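# Three arms feed timber onto a rack, then stop feed

## Task

A powered roller feed was halted while a piece of timber was nearly through it, so only the end of the timber is still held by the rollers. Pressing the green button starts the feed and it keeps running until the red button is pressed. Get the timber resting in both hooks of the rack next to the outfeed, and finish with the feed stopped.

## Robot and tools

Setup: three identical i2rt Big YAM arms named arm1, arm2 and arm3. Each has six revolute joints, a two-finger gripper and a wrist camera. The room cameras are cam_button, cam_end, cam_over and cam_side. The wrist cameras are arm1_cam_wrist, arm2_cam_wrist and arm3_cam_wrist. The hand reaches about 1.0 m from the joint1 axis.

Frames: there is one shared scene frame. Its origin is on the floor, +z points up, and distances are in metres. The feet (base_link, each facing along its own +x) are at: arm1 (-0.162, +0.664, +0.836) quat wxyz (+0.731, +0.006, +0.004, -0.682); arm2 (+1.158, -0.706, +0.735) quat (+0.608, -0.008, +0.001, +0.794); arm3 (+1.123, +0.470, +0.775) quat (+0.679, -0.007, -0.001, -0.734). The "hand" point lies between the finger pads, about 1 cm behind the tips. The fingers point along the hand's +z and close along its y. hand_target is the hand pose at the joint targets the drive currently holds.

Tool move: its optional keys are arm1, arm2, arm3 and cameras. Each arm key takes an object with:
- "joints": absolute targets by name. joint1_rad -2.879..2.879 turns the arm about its foot (+ is CCW from above; 0 points along the foot's +x). joint2_rad 0..3.141 is the shoulder (0 = upper arm points backward; + swings it up and forward). joint3_rad 0..3.019 is the elbow (0 = folded; + opens). joint4_rad -1.692..1.57 pitches the hand (+ turns the fingers up). joint5_rad -1.57..1.57 swings the hand sideways (+ to the arm's right). joint6_rad -2.094..2.094 rolls the hand (+ clockwise seen from behind). gripper_m 0..0.093 is the fingertip gap in metres. Joints are in radians; the done tolerances are ±0.045, 0.14, 0.09, 0.055, 0.03, 0.035 and 0.003.
- "target": a list of 7 numbers [x, y, z, qw, qx, qy, qz] giving an absolute hand pose in the scene frame (metres plus a unit quaternion). The hand follows a straight path to it, starting from its current hand_target. When target is given, joints may contain only gripper_m.
- "speed": top path speed, 0.002..0.5 m/s, default 0.25. It is allowed only together with target. Turning is capped at twice that value in rad/s.
Arms left out get no new command, but may still be pushing toward older targets. All motions in one call start together. Hand paths end together, paced by the slowest. A path lasts 0.5 to 10 s, and an action lasts at most 15 s. Poses are clipped each step to within 100 mm and 20 deg of the measured hand. Hands lag, stray and can overshoot the speed, especially when the arm is nearly straight. Expect an error of a centimetre or more. Unknown keys make the call invalid; out-of-range values get it refused. After a refusal or a stop, the rest of that reply's move, wait and finished_scene calls are skipped. cameras is a list of names; leaving it out or giving ["all"] returns all cameras, and [] returns none.

wait(seconds 0..10, cameras) lets the scene run with nothing new commanded. zoom_image(camera, region [x0,y0,x1,y1] in pixels, at most 504x504) enlarges part of that camera's latest image. read_manual gives only licence texts. finished_scene(scene) ends the scene for good. Scene 1 is practice and may be skipped.

Results: each arm shows joint_positions, Joint velocities (rad/s; "within noise" when still), joint torques (N m, + toward larger joint values; joints 3 and 4 wrap at ±28), hand and hand_target. The "move" line lists each arm that was sent a motion with "done" or its worst status. Status words: off_target (came to rest short, may still be pushing); time_out (the joint keeps a nearby target and goes on pushing; on_its_own lists these, with "held at" giving the target); not_followed / "joint command not followed" / "pose unreachable" (the self/arm-collision check held back the command, which may still be retried). "as last shown" marks arms that were not commanded this call. The "pictures" line gives the order of the images.

Gripper: when gripping a hard part at full force, the reading sits up to 0.005 below the part's width (on some grippers up to 0.002 above). Closed on nothing it reads 0 to 0.003. Full force begins about 0.005 below the reading at first touch. To release, command a gap well above the reading. Pad force is about 50 to 64 N.

Cautions: arms keep pushing after contact. Long pushes, holding loads or staying stretched out heat the motors. A MOTOR HOT line appears at 85 °C; at 100 °C the arm goes limp for 30 to 60 s (limit_stop_at_motor_heat; resend the targets afterwards). Relieve a push by sending the joint its reported position. Avoid hard contact between robots, including one gripper closing on another's fingers, because it ends the scene. The clearance check can act too late. Do not knock anything out of the work area. Avoid drops, releasing moving parts, slams and hard pushes. Loose objects may get nudged now and then. The timber must remain in both hooks, with the feed stopped by the red button, once the robots let go.

Each tool is called after "Emit:" by a JSON object that holds its "fn" and its "kwargs", one argument or row to a line.

## Session

Emit:
{"fn": "move", "kwargs": {

}}

Scene clock: 0.00 s.
Joint torques (N m): no reading
Heat: arm1: hottest joint2_rad 29 °C; arm2: hottest joint1_rad 27 °C; arm3: hottest joint1_rad 29 °C.
Joint velocities: within noise
arm1.joint_positions: joint1_rad=+0.610 joint2_rad=+0.604 joint3_rad=+1.620 joint4_rad=-1.537 joint5_rad=-0.090 joint6_rad=+0.462 gripper_m=+0.09396
arm1.joint_status: not commanded
arm1.hand: x=-0.0493 y=+0.5380 z=+1.4390 quat_wxyz=(-0.494, -0.528, -0.688, +0.063) (m; scene frame)
arm1.hand_target: x=-0.0516 y=+0.5407 z=+1.4460 quat_wxyz=(-0.503, -0.524, -0.684, +0.065) (m; scene frame)
arm1.hand_status: not commanded
arm2.joint_positions: joint1_rad=-0.547 joint2_rad=+0.620 joint3_rad=+1.618 joint4_rad=-1.400 joint5_rad=+0.152 joint6_rad=+0.538 gripper_m=+0.09396
arm2.joint_status: not commanded
arm2.hand: x=+1.2284 y=-0.5288 z=+1.3656 quat_wxyz=(-0.390, +0.269, -0.789, -0.390) (m; scene frame)
arm2.hand_target: x=+1.2273 y=-0.5324 z=+1.3729 quat_wxyz=(-0.395, +0.267, -0.785, -0.397) (m; scene frame)
arm2.hand_status: not commanded
arm3.joint_positions: joint1_rad=+0.351 joint2_rad=+0.542 joint3_rad=+1.505 joint4_rad=-1.531 joint5_rad=+0.167 joint6_rad=-0.726 gripper_m=+0.09396
arm3.joint_status: not commanded
arm3.hand: x=+1.1426 y=+0.3175 z=+1.3425 quat_wxyz=(-0.190, -0.282, -0.826, +0.450) (m; scene frame)
arm3.hand_target: x=+1.1421 y=+0.3196 z=+1.3513 quat_wxyz=(-0.196, -0.281, -0.820, +0.458) (m; scene frame)
arm3.hand_status: not commanded
pictures: arm1_cam_wrist, arm2_cam_wrist, arm3_cam_wrist, cam_button, cam_end, cam_over, cam_side

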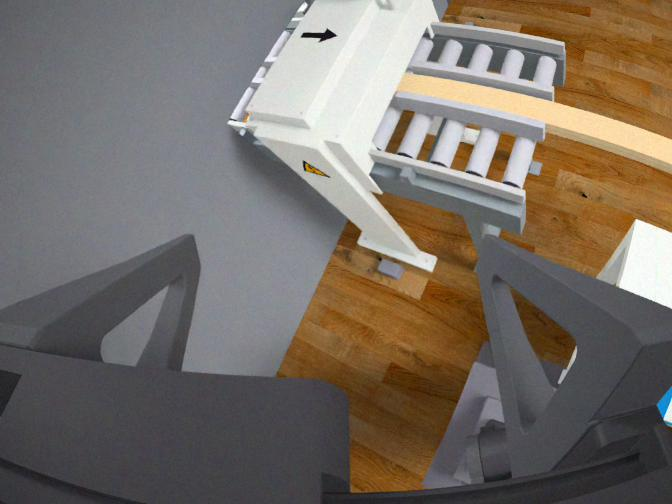

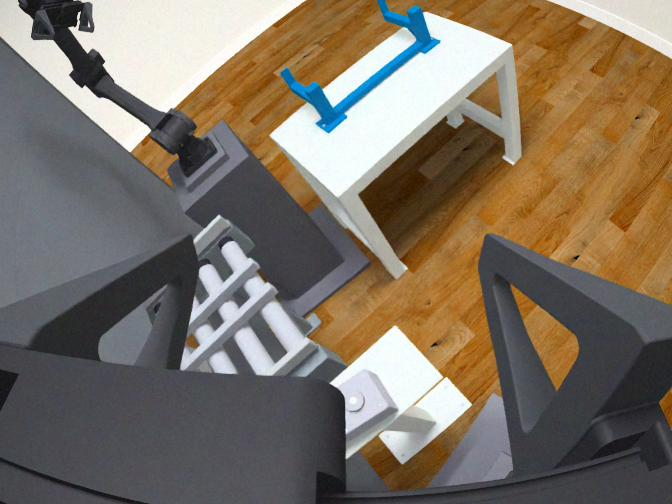

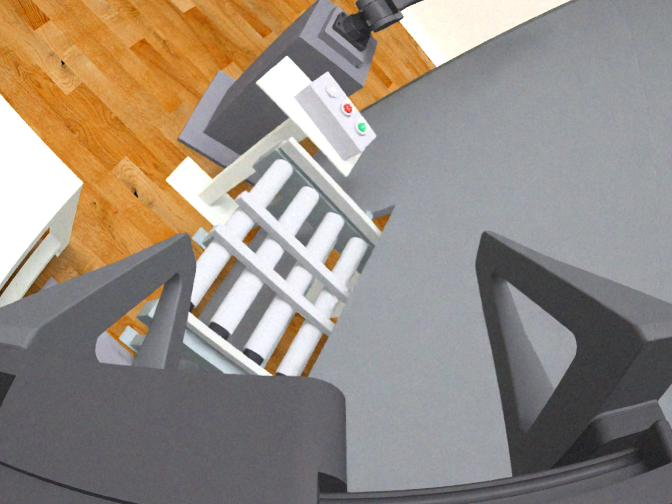

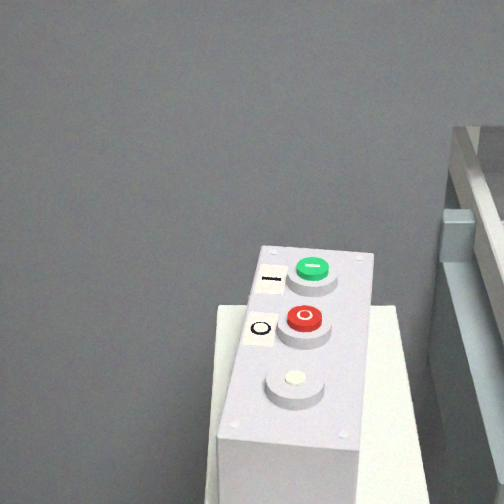

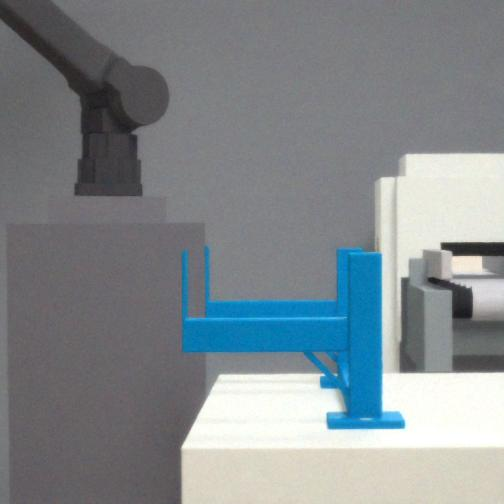

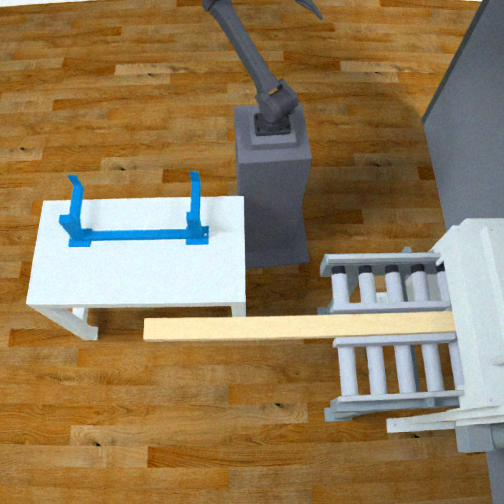

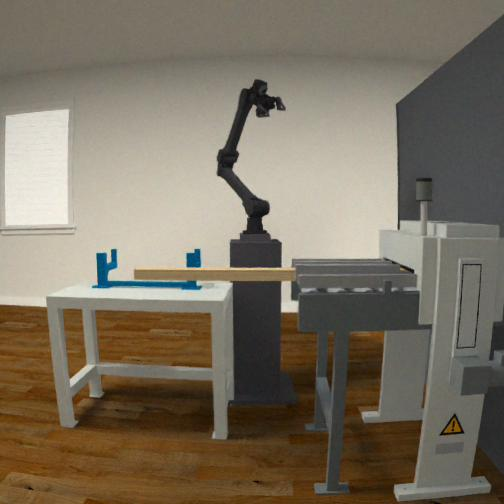

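Emit:
{"fn": "move", "kwargs": {
  "arm1": {"target": [-0.12, 0.0, 1.2, 0, 1, 0, 0]},
  "arm2": {"target": [1.10, -0.36, 1.05, 0, 0.7071, -0.7071, 0], "joints": {"gripper_m": 0.0}}
}}

Scene clock: 6.67 s.
Joint torques (N m): arm1=[0.32 -23.65 13.71 0.59 -0.06 0.12] | arm2=[0.67 -6.95 7.2 -0.06 -0.01 -0.07] | arm3=[0.56 5.25 6.12 1.87 0.07 0.07]
Heat: arm1: hottest joint2_rad 30 °C; arm2: hottest joint1_rad 27 °C; arm3: hottest joint1_rad 29 °C.
move: arm1 off_target; arm2 off_target
Joint velocities: within noise
arm1.joint_positions: joint1_rad=+0.004 joint2_rad=+1.973 joint3_rad=+2.357 joint4_rad=-1.675 joint5_rad=+0.007 joint6_rad=+1.623 gripper_m=+0.09396
arm1.joint_status: not commanded
arm1.hand: x=-0.1160 y=+0.0060 z=+1.1854 quat_wxyz=(-0.132, -0.991, -0.010, -0.006) (m; scene frame)
arm1.hand_target: x=-0.1200 y=+0.0011 z=+1.1993 quat_wxyz=(-0.146, -0.989, -0.001, -0.009) (m; scene frame)
arm1.hand_status: off_target (0.016 m and 15.2 deg from the pose sent, 0.593 m and 116.3 deg at the start; a joint's target at an end of its range on 53 of 148 steps)
arm2.joint_positions: joint1_rad=-0.117 joint2_rad=+1.222 joint3_rad=+1.391 joint4_rad=-1.673 joint5_rad=-0.008 joint6_rad=+0.167 gripper_m=+0.00016
arm2.joint_status: all done
arm2.hand: x=+1.1032 y=-0.3565 z=+1.0594 quat_wxyz=(-0.017, +0.699, -0.714, -0.022) (m; scene frame)
arm2.hand_target: x=+1.1001 y=-0.3600 z=+1.0497 quat_wxyz=(-0.006, +0.707, -0.707, -0.008) (m; scene frame)
arm2.hand_status: off_target (0.011 m and 3.3 deg from the pose sent, 0.380 m and 83.1 deg at the start; a joint's target at an end of its range on 37 of 148 steps)
arm3: as last shown
pictures: arm1_cam_wrist, arm2_cam_wrist, arm3_cam_wrist, cam_button, cam_end, cam_over, cam_side

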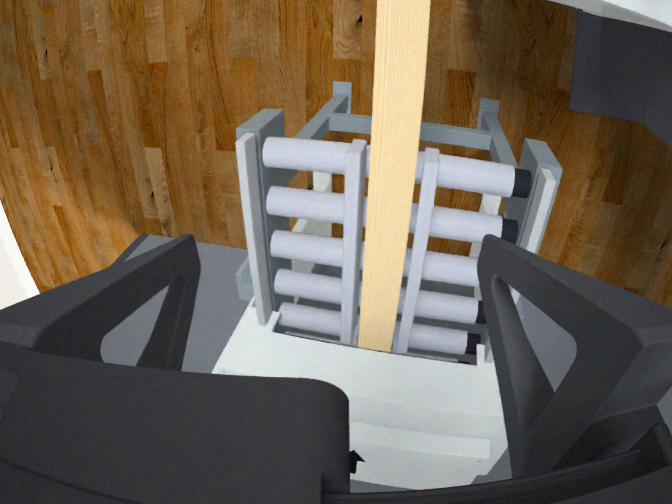

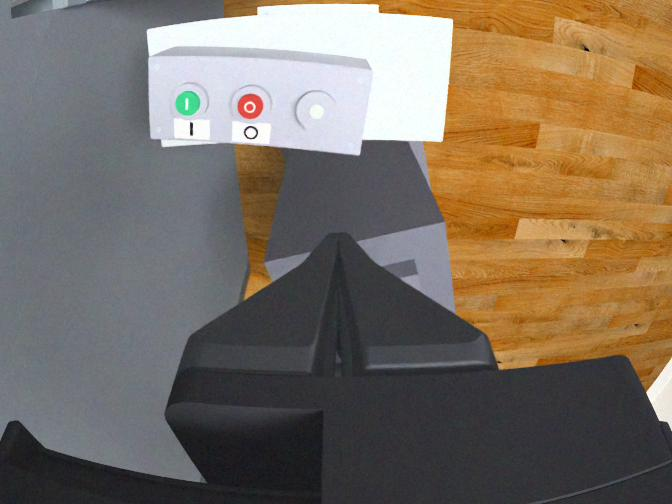

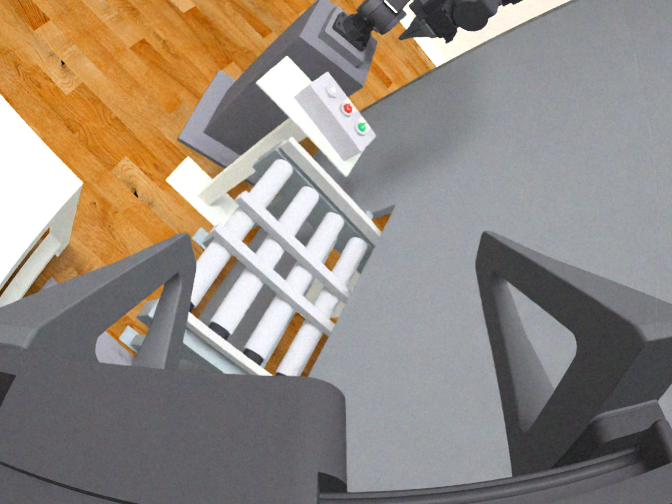

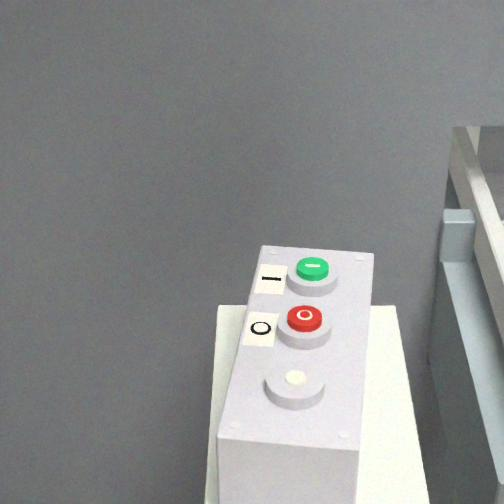

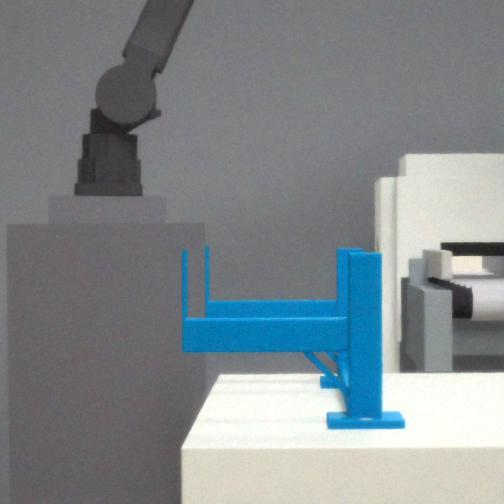

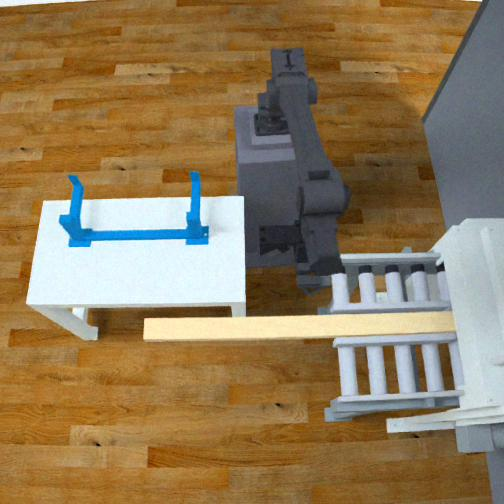

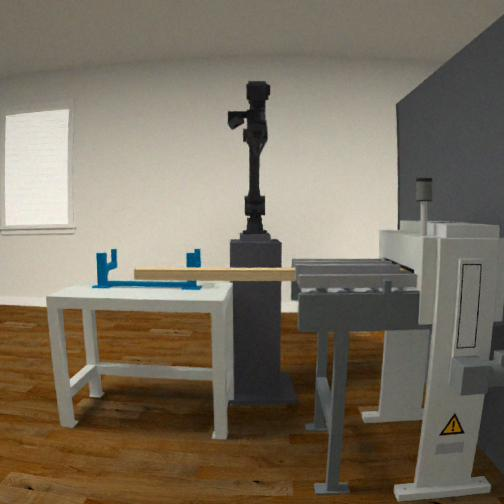

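Emit:
{"fn": "move", "kwargs": {
  "arm1": {"target": [-0.13, -0.02, 1.0, 0, 1, 0, 0]},
  "arm2": {"target": [0.964, -0.36, 0.95, 0, 0.7071, -0.7071, 0]}
}}

Emit:
{"fn": "zoom_image", "kwargs": {
  "camera": "cam_end",
  "region": [150, 150, 504, 504]
}}

Scene clock: 9.67 s.
Joint torques (N m): arm1=[0.38 -27.58 10.22 0.5 0.07 -0.07] | arm2=[-0.15 -8.23 7.45 0.64 0.11 0.24] | arm3=[0.56 5.3 6.12 1.88 0.07 0.07]
Heat: arm1: hottest joint2_rad 30 °C; arm2: hottest joint1_rad 27 °C; arm3: hottest joint1_rad 29 °C.
move: arm1 done; arm2 done
Joint velocities: within noise
arm1.joint_positions: joint1_rad=-0.013 joint2_rad=+2.192 joint3_rad=+2.237 joint4_rad=-1.617 joint5_rad=+0.004 joint6_rad=+1.624 gripper_m=+0.09396
arm1.joint_status: not commanded
arm1.hand: x=-0.1250 y=-0.0158 z=+0.9966 quat_wxyz=(+0.008, -1.000, -0.002, +0.001) (m; scene frame)
arm1.hand_target: x=-0.1299 y=-0.0199 z=+1.0001 quat_wxyz=(+0.000, -1.000, +0.000, +0.000) (m; scene frame)
arm1.hand_status: done (0.007 m and 1.0 deg from the pose sent, 0.188 m and 15.2 deg at the start)
arm2.joint_positions: joint1_rad=+0.247 joint2_rad=+1.351 joint3_rad=+1.249 joint4_rad=-1.438 joint5_rad=-0.006 joint6_rad=+0.497 gripper_m=+0.00016
arm2.joint_status: not commanded
arm2.hand: x=+0.9636 y=-0.3602 z=+0.9597 quat_wxyz=(-0.001, +0.711, -0.703, -0.008) (m; scene frame)
arm2.hand_target: x=+0.9640 y=-0.3601 z=+0.9501 quat_wxyz=(+0.000, +0.707, -0.707, +0.000) (m; scene frame)
arm2.hand_status: done (0.010 m and 1.2 deg from the pose sent, 0.177 m and 3.4 deg at the start)
arm3: as last shown
pictures: arm1_cam_wrist, arm2_cam_wrist, arm3_cam_wrist, cam_button, cam_end, cam_over, cam_side

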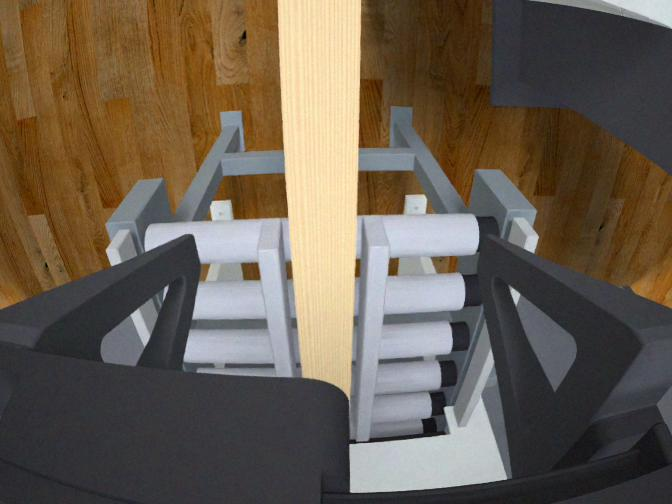

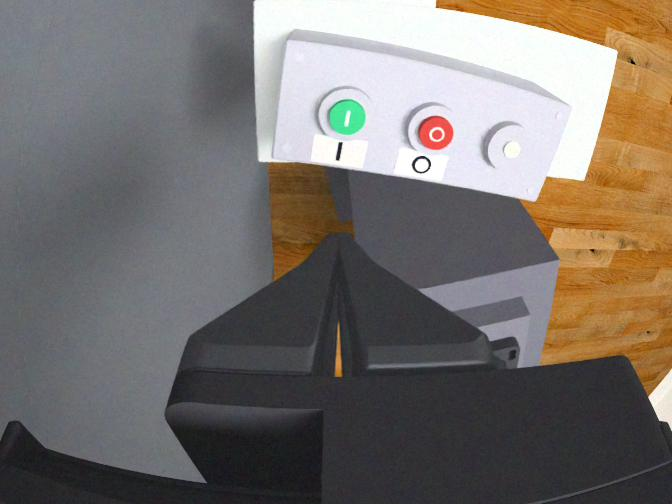

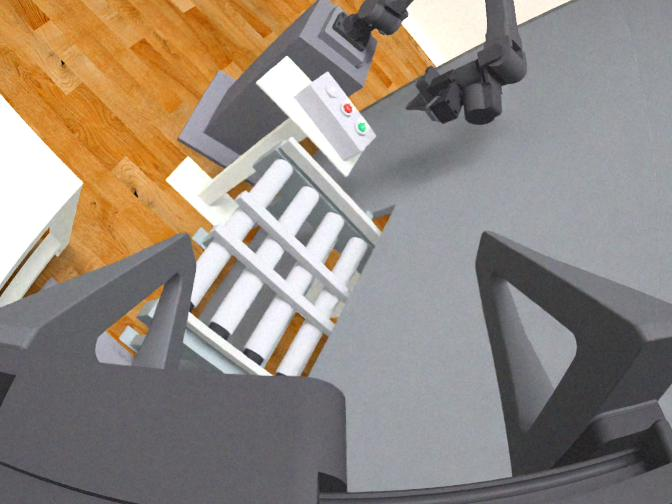

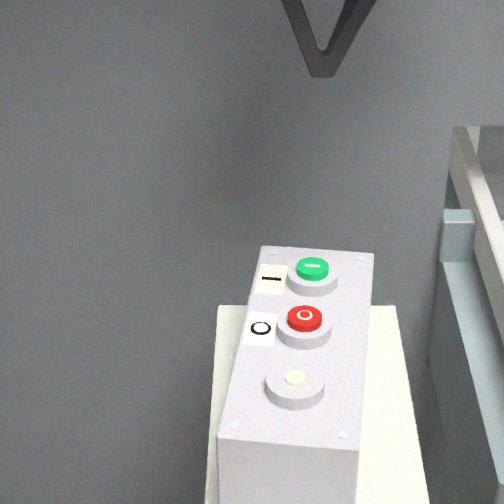

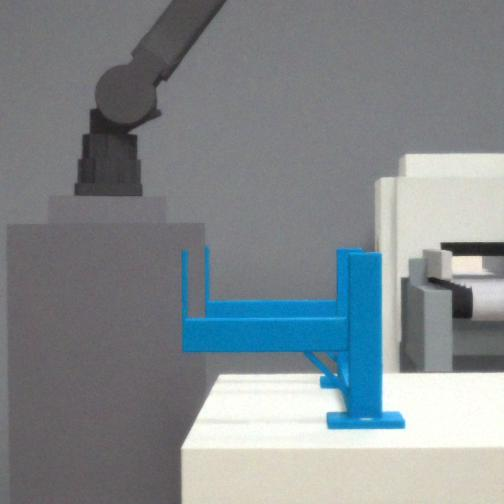

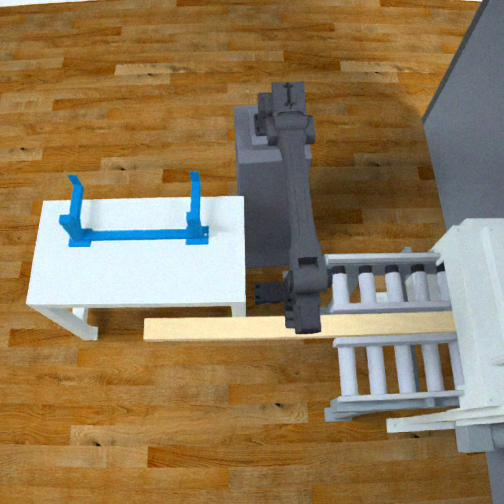

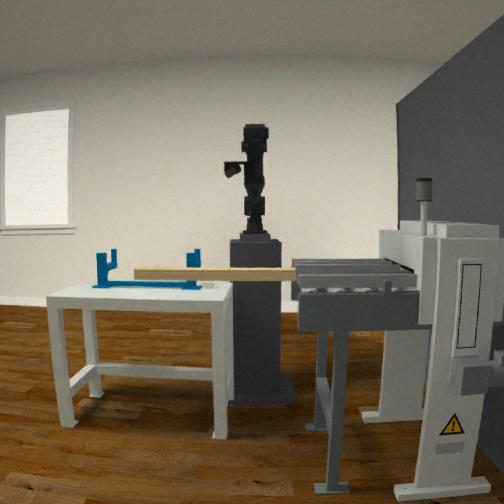

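Scaled by 1.424 from the camera's 504x504 image, which has a finer 720x720 frame.

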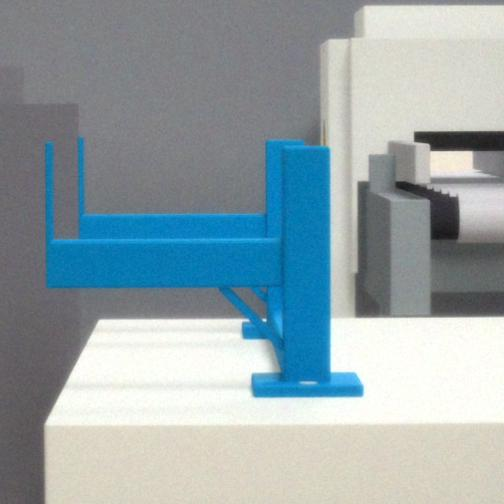

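Emit:
{"fn": "move", "kwargs": {
  "arm1": {"target": [-0.13, -0.028, 0.87, 0, 1, 0, 0]},
  "arm2": {"target": [0.970, -0.37, 0.86, 0, 0.7071, -0.7071, 0]}
}}

Scene clock: 11.23 s.
Joint torques (N m): arm1=[0.26 -26.87 8.9 0.92 0.05 -0.06] | arm2=[0.21 -8.53 7.23 0.62 0.11 0.16] | arm3=[0.56 5.25 6.11 1.88 0.07 0.07]
Heat: arm1: hottest joint2_rad 30 °C; arm2: hottest joint1_rad 27 °C; arm3: hottest joint1_rad 29 °C.
move: arm1 done; arm2 done
Joint velocities: within noise
arm1.joint_positions: joint1_rad=-0.013 joint2_rad=+2.258 joint3_rad=+2.038 joint4_rad=-1.338 joint5_rad=+0.004 joint6_rad=+1.624 gripper_m=+0.09396
arm1.joint_status: not commanded
arm1.hand: x=-0.1241 y=-0.0259 z=+0.8771 quat_wxyz=(+0.001, -1.000, -0.002, +0.001) (m; scene frame)
arm1.hand_target: x=-0.1299 y=-0.0279 z=+0.8700 quat_wxyz=(+0.000, -1.000, +0.000, +0.000) (m; scene frame)
arm1.hand_status: done (0.010 m and 0.2 deg from the pose sent, 0.127 m and 1.0 deg at the start)
arm2.joint_positions: joint1_rad=+0.247 joint2_rad=+1.381 joint3_rad=+1.035 joint4_rad=-1.194 joint5_rad=-0.006 joint6_rad=+0.498 gripper_m=+0.00016
arm2.joint_status: not commanded
arm2.hand: x=+0.9690 y=-0.3691 z=+0.8695 quat_wxyz=(-0.001, +0.711, -0.703, -0.008) (m; scene frame)
arm2.hand_target: x=+0.9700 y=-0.3702 z=+0.8601 quat_wxyz=(+0.000, +0.707, -0.707, +0.000) (m; scene frame)
arm2.hand_status: done (0.010 m and 1.1 deg from the pose sent, 0.100 m and 1.1 deg at the start)
arm3: as last shown
pictures: arm1_cam_wrist, arm2_cam_wrist, arm3_cam_wrist, cam_button, cam_end, cam_over, cam_side

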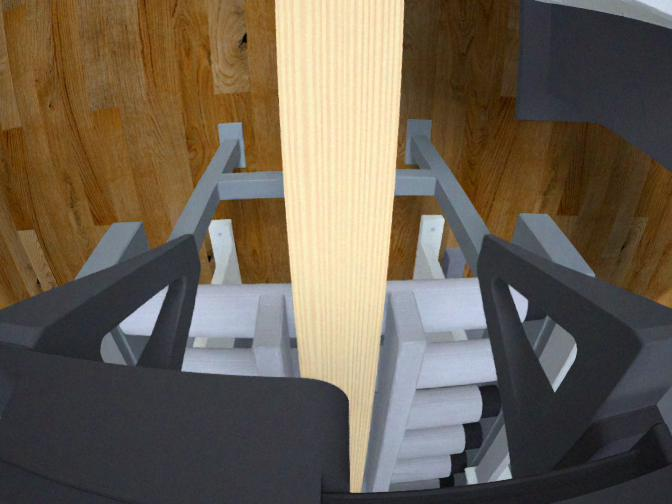

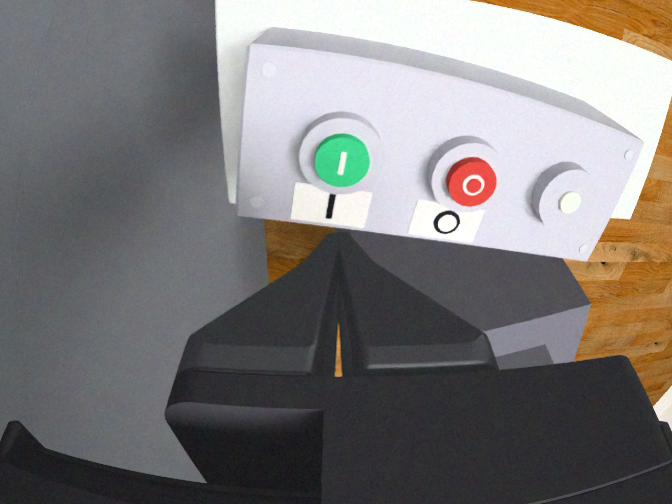

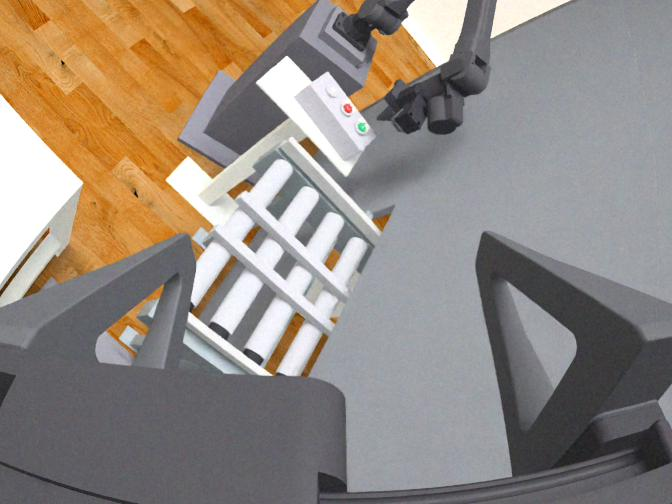

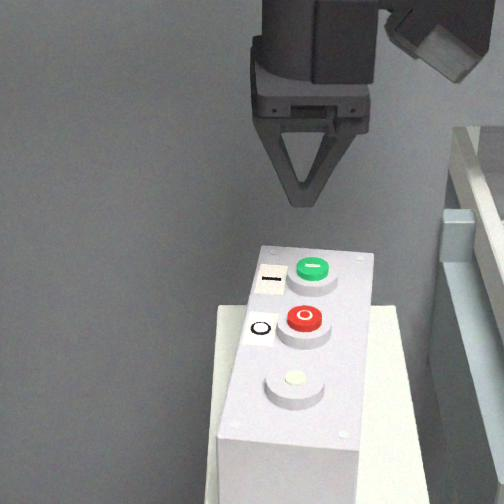

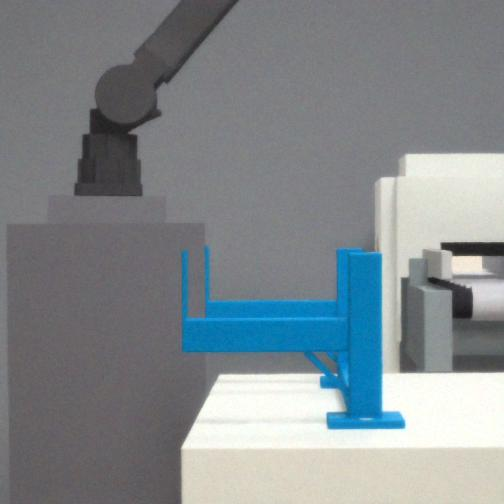

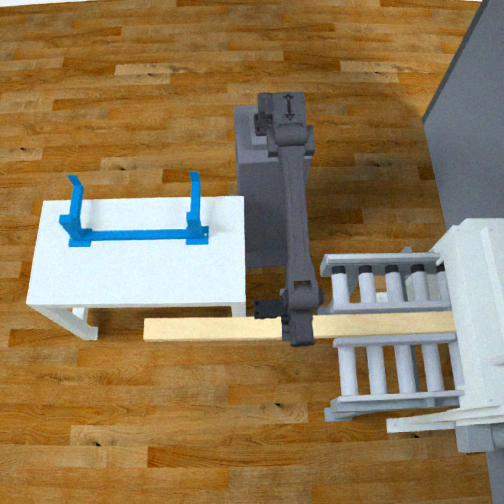

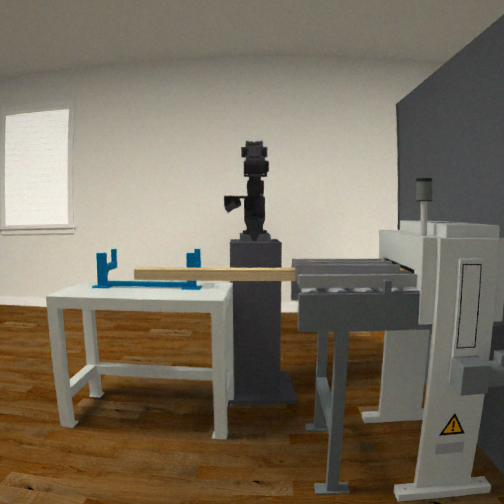

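Emit:
{"fn": "move", "kwargs": {
  "arm1": {"target": [-0.13, -0.026, 0.777, 0, 1, 0, 0], "speed": 0.15},
  "arm2": {"target": [0.972, -0.367, 0.83, 0, 0.7071, -0.7071, 0]}
}}

Scene clock: 12.67 s.
Joint torques (N m): arm1=[0.21 -25.7 8.5 1.06 -0.01 -0.1] | arm2=[-0.62 -7.77 6.57 0.73 0.11 0.07] | arm3=[0.56 5.25 6.12 1.87 0.07 0.07]
Heat: arm1: hottest joint2_rad 31 °C; arm2: hottest joint1_rad 27 °C; arm3: hottest joint1_rad 29 °C.
move: arm1 off_target; arm2 off_target
Joint velocities: within noise
arm1.joint_positions: joint1_rad=-0.014 joint2_rad=+2.344 joint3_rad=+1.950 joint4_rad=-1.158 joint5_rad=+0.004 joint6_rad=+1.624 gripper_m=+0.09396
arm1.joint_status: not commanded
arm1.hand: x=-0.1241 y=-0.0260 z=+0.7875 quat_wxyz=(-0.002, -1.000, -0.001, +0.001) (m; scene frame)
arm1.hand_target: x=-0.1301 y=-0.0258 z=+0.7771 quat_wxyz=(+0.000, -1.000, +0.000, +0.000) (m; scene frame)
arm1.hand_status: off_target (0.012 m and 0.3 deg from the pose sent, 0.100 m and 0.2 deg at the start)
arm2.joint_positions: joint1_rad=+0.247 joint2_rad=+1.414 joint3_rad=+0.993 joint4_rad=-1.109 joint5_rad=-0.006 joint6_rad=+0.498 gripper_m=+0.00016
arm2.joint_status: not commanded
arm2.hand: x=+0.9672 y=-0.3656 z=+0.8427 quat_wxyz=(-0.003, +0.711, -0.703, -0.012) (m; scene frame)
arm2.hand_target: x=+0.9720 y=-0.3674 z=+0.8303 quat_wxyz=(+0.000, +0.707, -0.707, +0.000) (m; scene frame)
arm2.hand_status: off_target (0.014 m and 1.6 deg from the pose sent, 0.040 m and 1.1 deg at the start)
arm3: as last shown
pictures: arm1_cam_wrist, arm2_cam_wrist, arm3_cam_wrist, cam_button, cam_end, cam_over, cam_side

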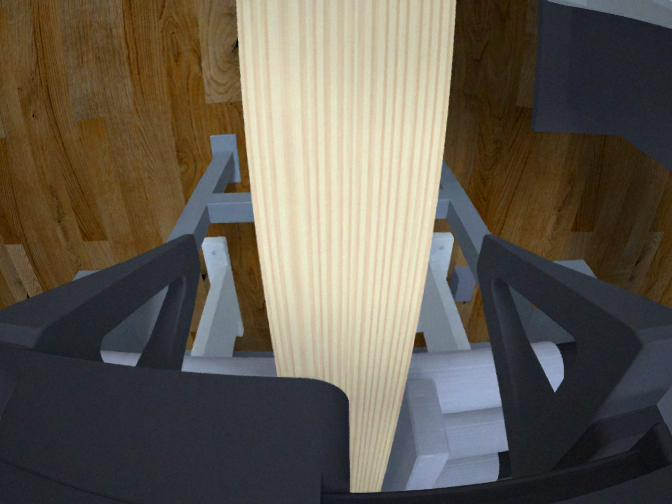

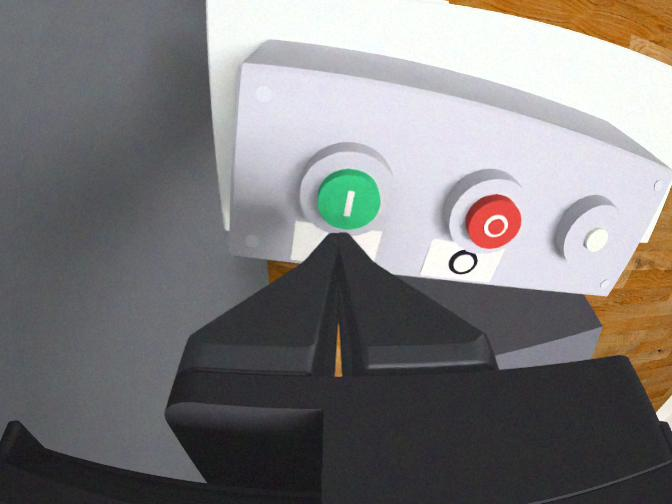

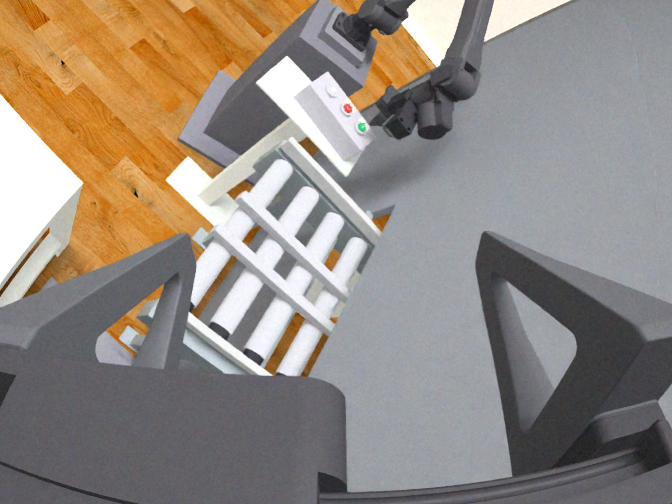

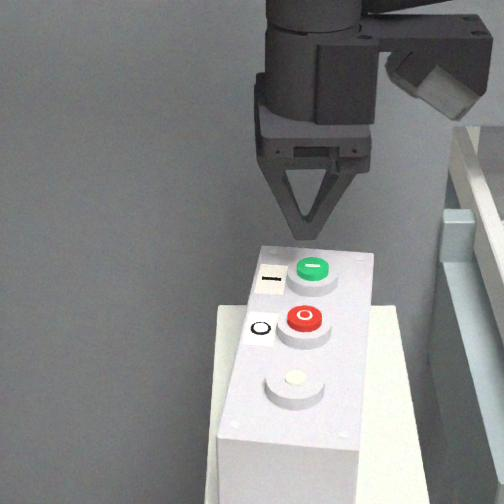

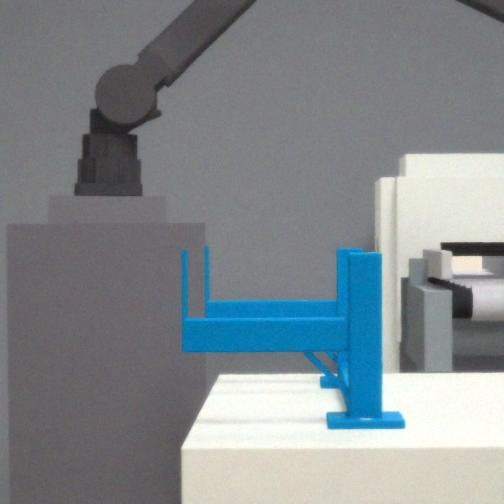

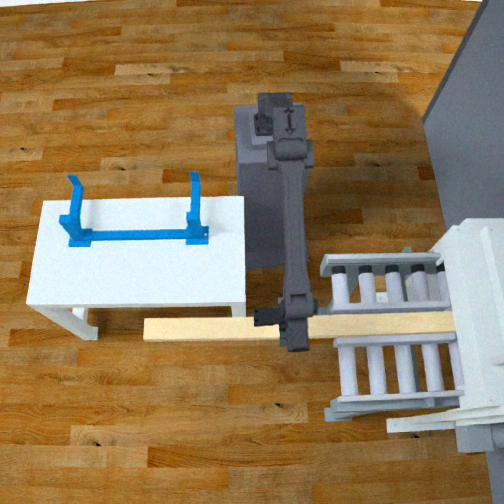

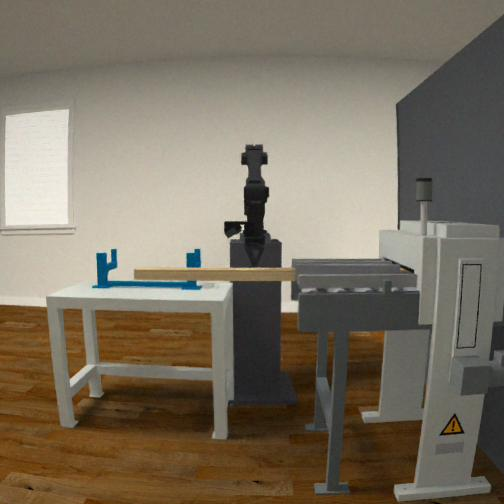

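Emit:
{"fn": "move", "kwargs": {
  "arm1": {"target": [-0.13, -0.026, 0.752, 0, 1, 0, 0], "speed": 0.15},
  "cameras": ["arm1_cam_wrist","cam_side"]
}}

Emit:
{"fn": "zoom_image", "kwargs": {
  "camera": "cam_side",
  "region": [120, 180, 320, 320]
}}

Scene clock: 14.03 s.
Joint torques (N m): arm1=[0.5 -25.99 7.6 0.84 -0.01 -0.05] | arm2=[-0.44 -7.88 6.61 0.7 0.12 0.08] | arm3=[0.56 5.25 6.12 1.88 0.07 0.07]
Heat: arm1: hottest joint2_rad 31 °C; arm2: hottest joint1_rad 27 °C; arm3: hottest joint1_rad 29 °C.
move: arm1 off_target
Joint velocities: within noise
arm1.joint_positions: joint1_rad=-0.014 joint2_rad=+2.361 joint3_rad=+1.945 joint4_rad=-1.115 joint5_rad=+0.004 joint6_rad=+1.624 gripper_m=+0.09396
arm1.joint_status: not commanded
arm1.hand: x=-0.1238 y=-0.0314 z=+0.7742 quat_wxyz=(-0.012, -1.000, -0.001, +0.000) (m; scene frame)
arm1.hand_target: x=-0.1300 y=-0.0254 z=+0.7524 quat_wxyz=(+0.000, -1.000, +0.000, +0.000) (m; scene frame)
arm1.hand_status: off_target (0.024 m and 1.4 deg from the pose sent, 0.036 m and 0.3 deg at the start)
arm2, arm3: as last shown
arm2.hand: x=+0.9671 y=-0.3655 z=+0.8427 quat_wxyz=(-0.003, +0.711, -0.703, -0.012) (m; scene frame)
pictures: arm1_cam_wrist, cam_side

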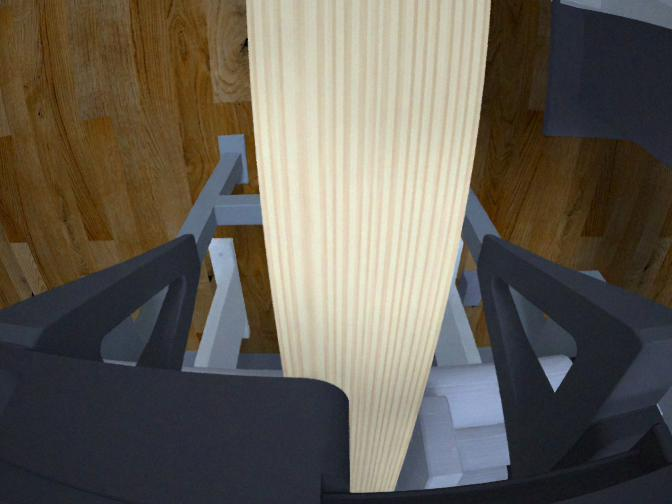

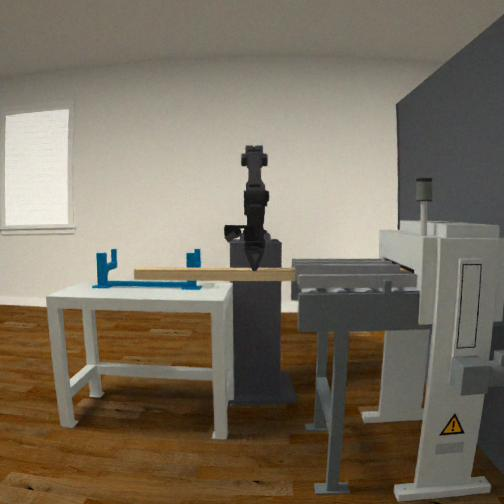

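Scaled by 2.520 from the camera's 504x504 image, which has a finer 720x720 frame.

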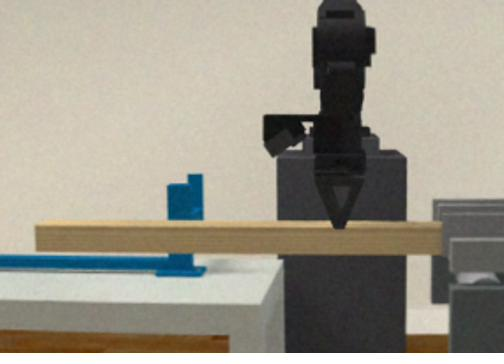

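Emit:
{"fn": "zoom_image", "kwargs": {
  "camera": "arm1_cam_wrist",
  "region": [150, 200, 550, 500]
}}

Scaled by 1.260 from the camera's 672x504 image, which has a finer 960x720 frame.

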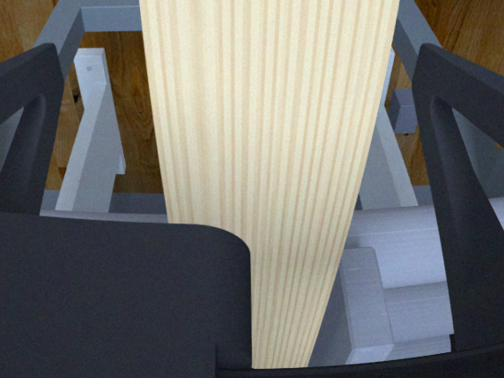

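Emit:
{"fn": "move", "kwargs": {
  "arm1": {"target": [-0.13, -0.018, 0.79, 0, 1, 0, 0], "speed": 0.15},
  "cameras": []
}}

Emit:
{"fn": "move", "kwargs": {
  "arm1": {"target": [-0.13, -0.024, 0.745, 0, 1, 0, 0], "speed": 0.15},
  "cameras": ["arm1_cam_wrist"]
}}

Scene clock: 15.53 s.
Joint torques (N m): arm1=[0.62 -28.1 7.72 -0.25 0.05 -0.11] | arm2=[-0.56 -7.82 6.63 0.65 0.11 0.08] | arm3=[0.56 5.25 6.12 1.87 0.07 0.07]
Heat: arm1: hottest joint2_rad 32 °C; arm2: hottest joint1_rad 27 °C; arm3: hottest joint1_rad 29 °C.
move: arm1 done
Joint velocities: within noise
arm1.joint_positions: joint1_rad=-0.014 joint2_rad=+2.318 joint3_rad=+1.921 joint4_rad=-1.135 joint5_rad=+0.004 joint6_rad=+1.624 gripper_m=+0.09396
arm1.joint_status: not commanded
arm1.hand: x=-0.1242 y=-0.0247 z=+0.7949 quat_wxyz=(-0.012, -1.000, -0.001, +0.000) (m; scene frame)
arm1.hand_target: x=-0.1300 y=-0.0181 z=+0.7902 quat_wxyz=(+0.000, -1.000, +0.000, +0.000) (m; scene frame)
arm1.hand_status: done (0.010 m and 1.4 deg from the pose sent, 0.022 m and 1.4 deg at the start)
arm2, arm3: as last shown
pictures: none
No camera images: "cameras" was empty.

Scene clock: 16.63 s.
Joint torques (N m): arm1=[0.44 -26.93 8.66 0.9 0.01 -0.1] | arm2=[-0.62 -7.94 6.57 0.66 0.11 0.05] | arm3=[0.56 5.25 6.12 1.87 0.07 0.07]
Heat: arm1: hottest joint2_rad 32 °C; arm2: hottest joint1_rad 27 °C; arm3: hottest joint1_rad 29 °C.
move: arm1 off_target
Joint velocities: within noise
arm1.joint_positions: joint1_rad=-0.014 joint2_rad=+2.376 joint3_rad=+1.921 joint4_rad=-1.098 joint5_rad=+0.004 joint6_rad=+1.624 gripper_m=+0.09397
arm1.joint_status: not commanded
arm1.hand: x=-0.1242 y=-0.0227 z=+0.7561 quat_wxyz=(-0.001, -1.000, -0.001, +0.001) (m; scene frame)
arm1.hand_target: x=-0.1301 y=-0.0238 z=+0.7452 quat_wxyz=(+0.000, -1.000, +0.000, +0.000) (m; scene frame)
arm1.hand_status: off_target (0.013 m and 0.2 deg from the pose sent, 0.050 m and 1.3 deg at the start)
arm2, arm3: as last shown
pictures: arm1_cam_wrist

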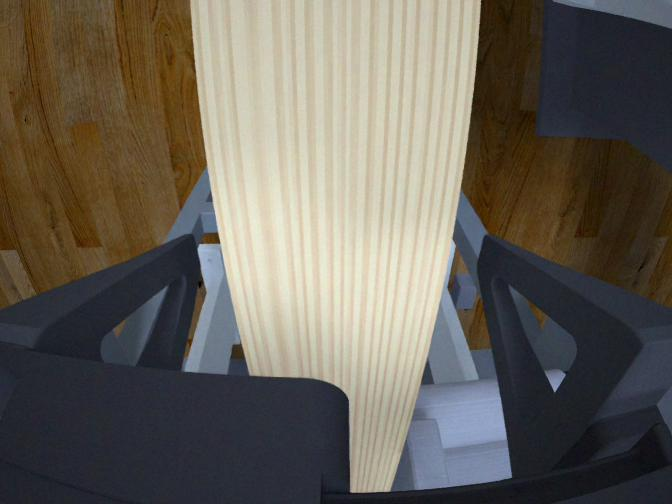

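Emit:
{"fn": "move", "kwargs": {
  "arm1": {"joints": {"gripper_m": 0.05}},
  "cameras": ["arm1_cam_wrist"]
}}

Scene clock: 17.23 s.
Joint torques (N m): arm1=[0.44 -26.05 8.61 0.61 0.1 -0.08] | arm2=[-0.67 -7.88 6.65 0.65 0.13 0.07] | arm3=[0.5 5.25 6.11 1.88 0.07 0.07]
Heat: arm1: hottest joint2_rad 32 °C; arm2: hottest joint1_rad 27 °C; arm3: hottest joint1_rad 29 °C.
move: arm1 off_target
Joint velocities: within noise
arm1.joint_positions: joint1_rad=-0.014 joint2_rad=+2.376 joint3_rad=+1.921 joint4_rad=-1.094 joint5_rad=+0.004 joint6_rad=+1.624 gripper_m=+0.06254
arm1.joint_status: gripper_m off_target (ended at +0.06257, target +0.05000)
arm1.hand: x=-0.1241 y=-0.0236 z=+0.7561 quat_wxyz=(-0.003, -1.000, -0.001, +0.001) (m; scene frame)
arm1.hand_target: x=-0.1301 y=-0.0238 z=+0.7452 quat_wxyz=(+0.000, -1.000, +0.000, +0.000) (m; scene frame)
arm1.hand_status: not commanded
arm2: as last shown
arm3.joint_positions: joint1_rad=+0.351 joint2_rad=+0.542 joint3_rad=+1.505 joint4_rad=-1.531 joint5_rad=+0.167 joint6_rad=-0.726 gripper_m=+0.09396
arm3.joint_status: not commanded
arm3.hand: x=+1.1426 y=+0.3175 z=+1.3425 quat_wxyz=(-0.190, -0.282, -0.826, +0.450) (m; scene frame)
arm3.hand_target: x=+1.1421 y=+0.3196 z=+1.3513 quat_wxyz=(-0.196, -0.281, -0.820, +0.458) (m; scene frame)
arm3.hand_status: not commanded
pictures: arm1_cam_wrist

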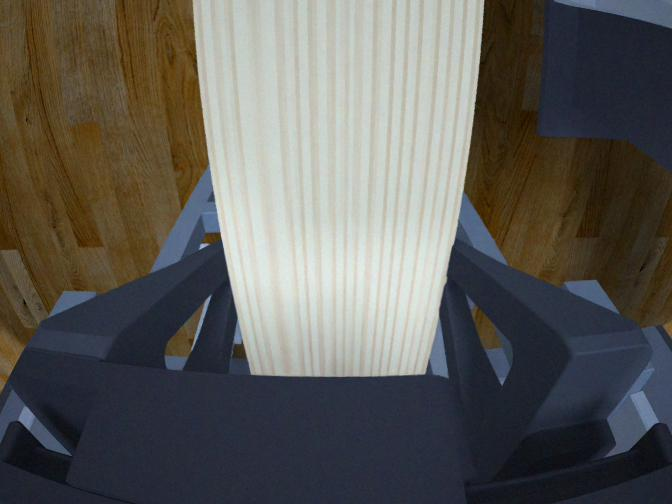

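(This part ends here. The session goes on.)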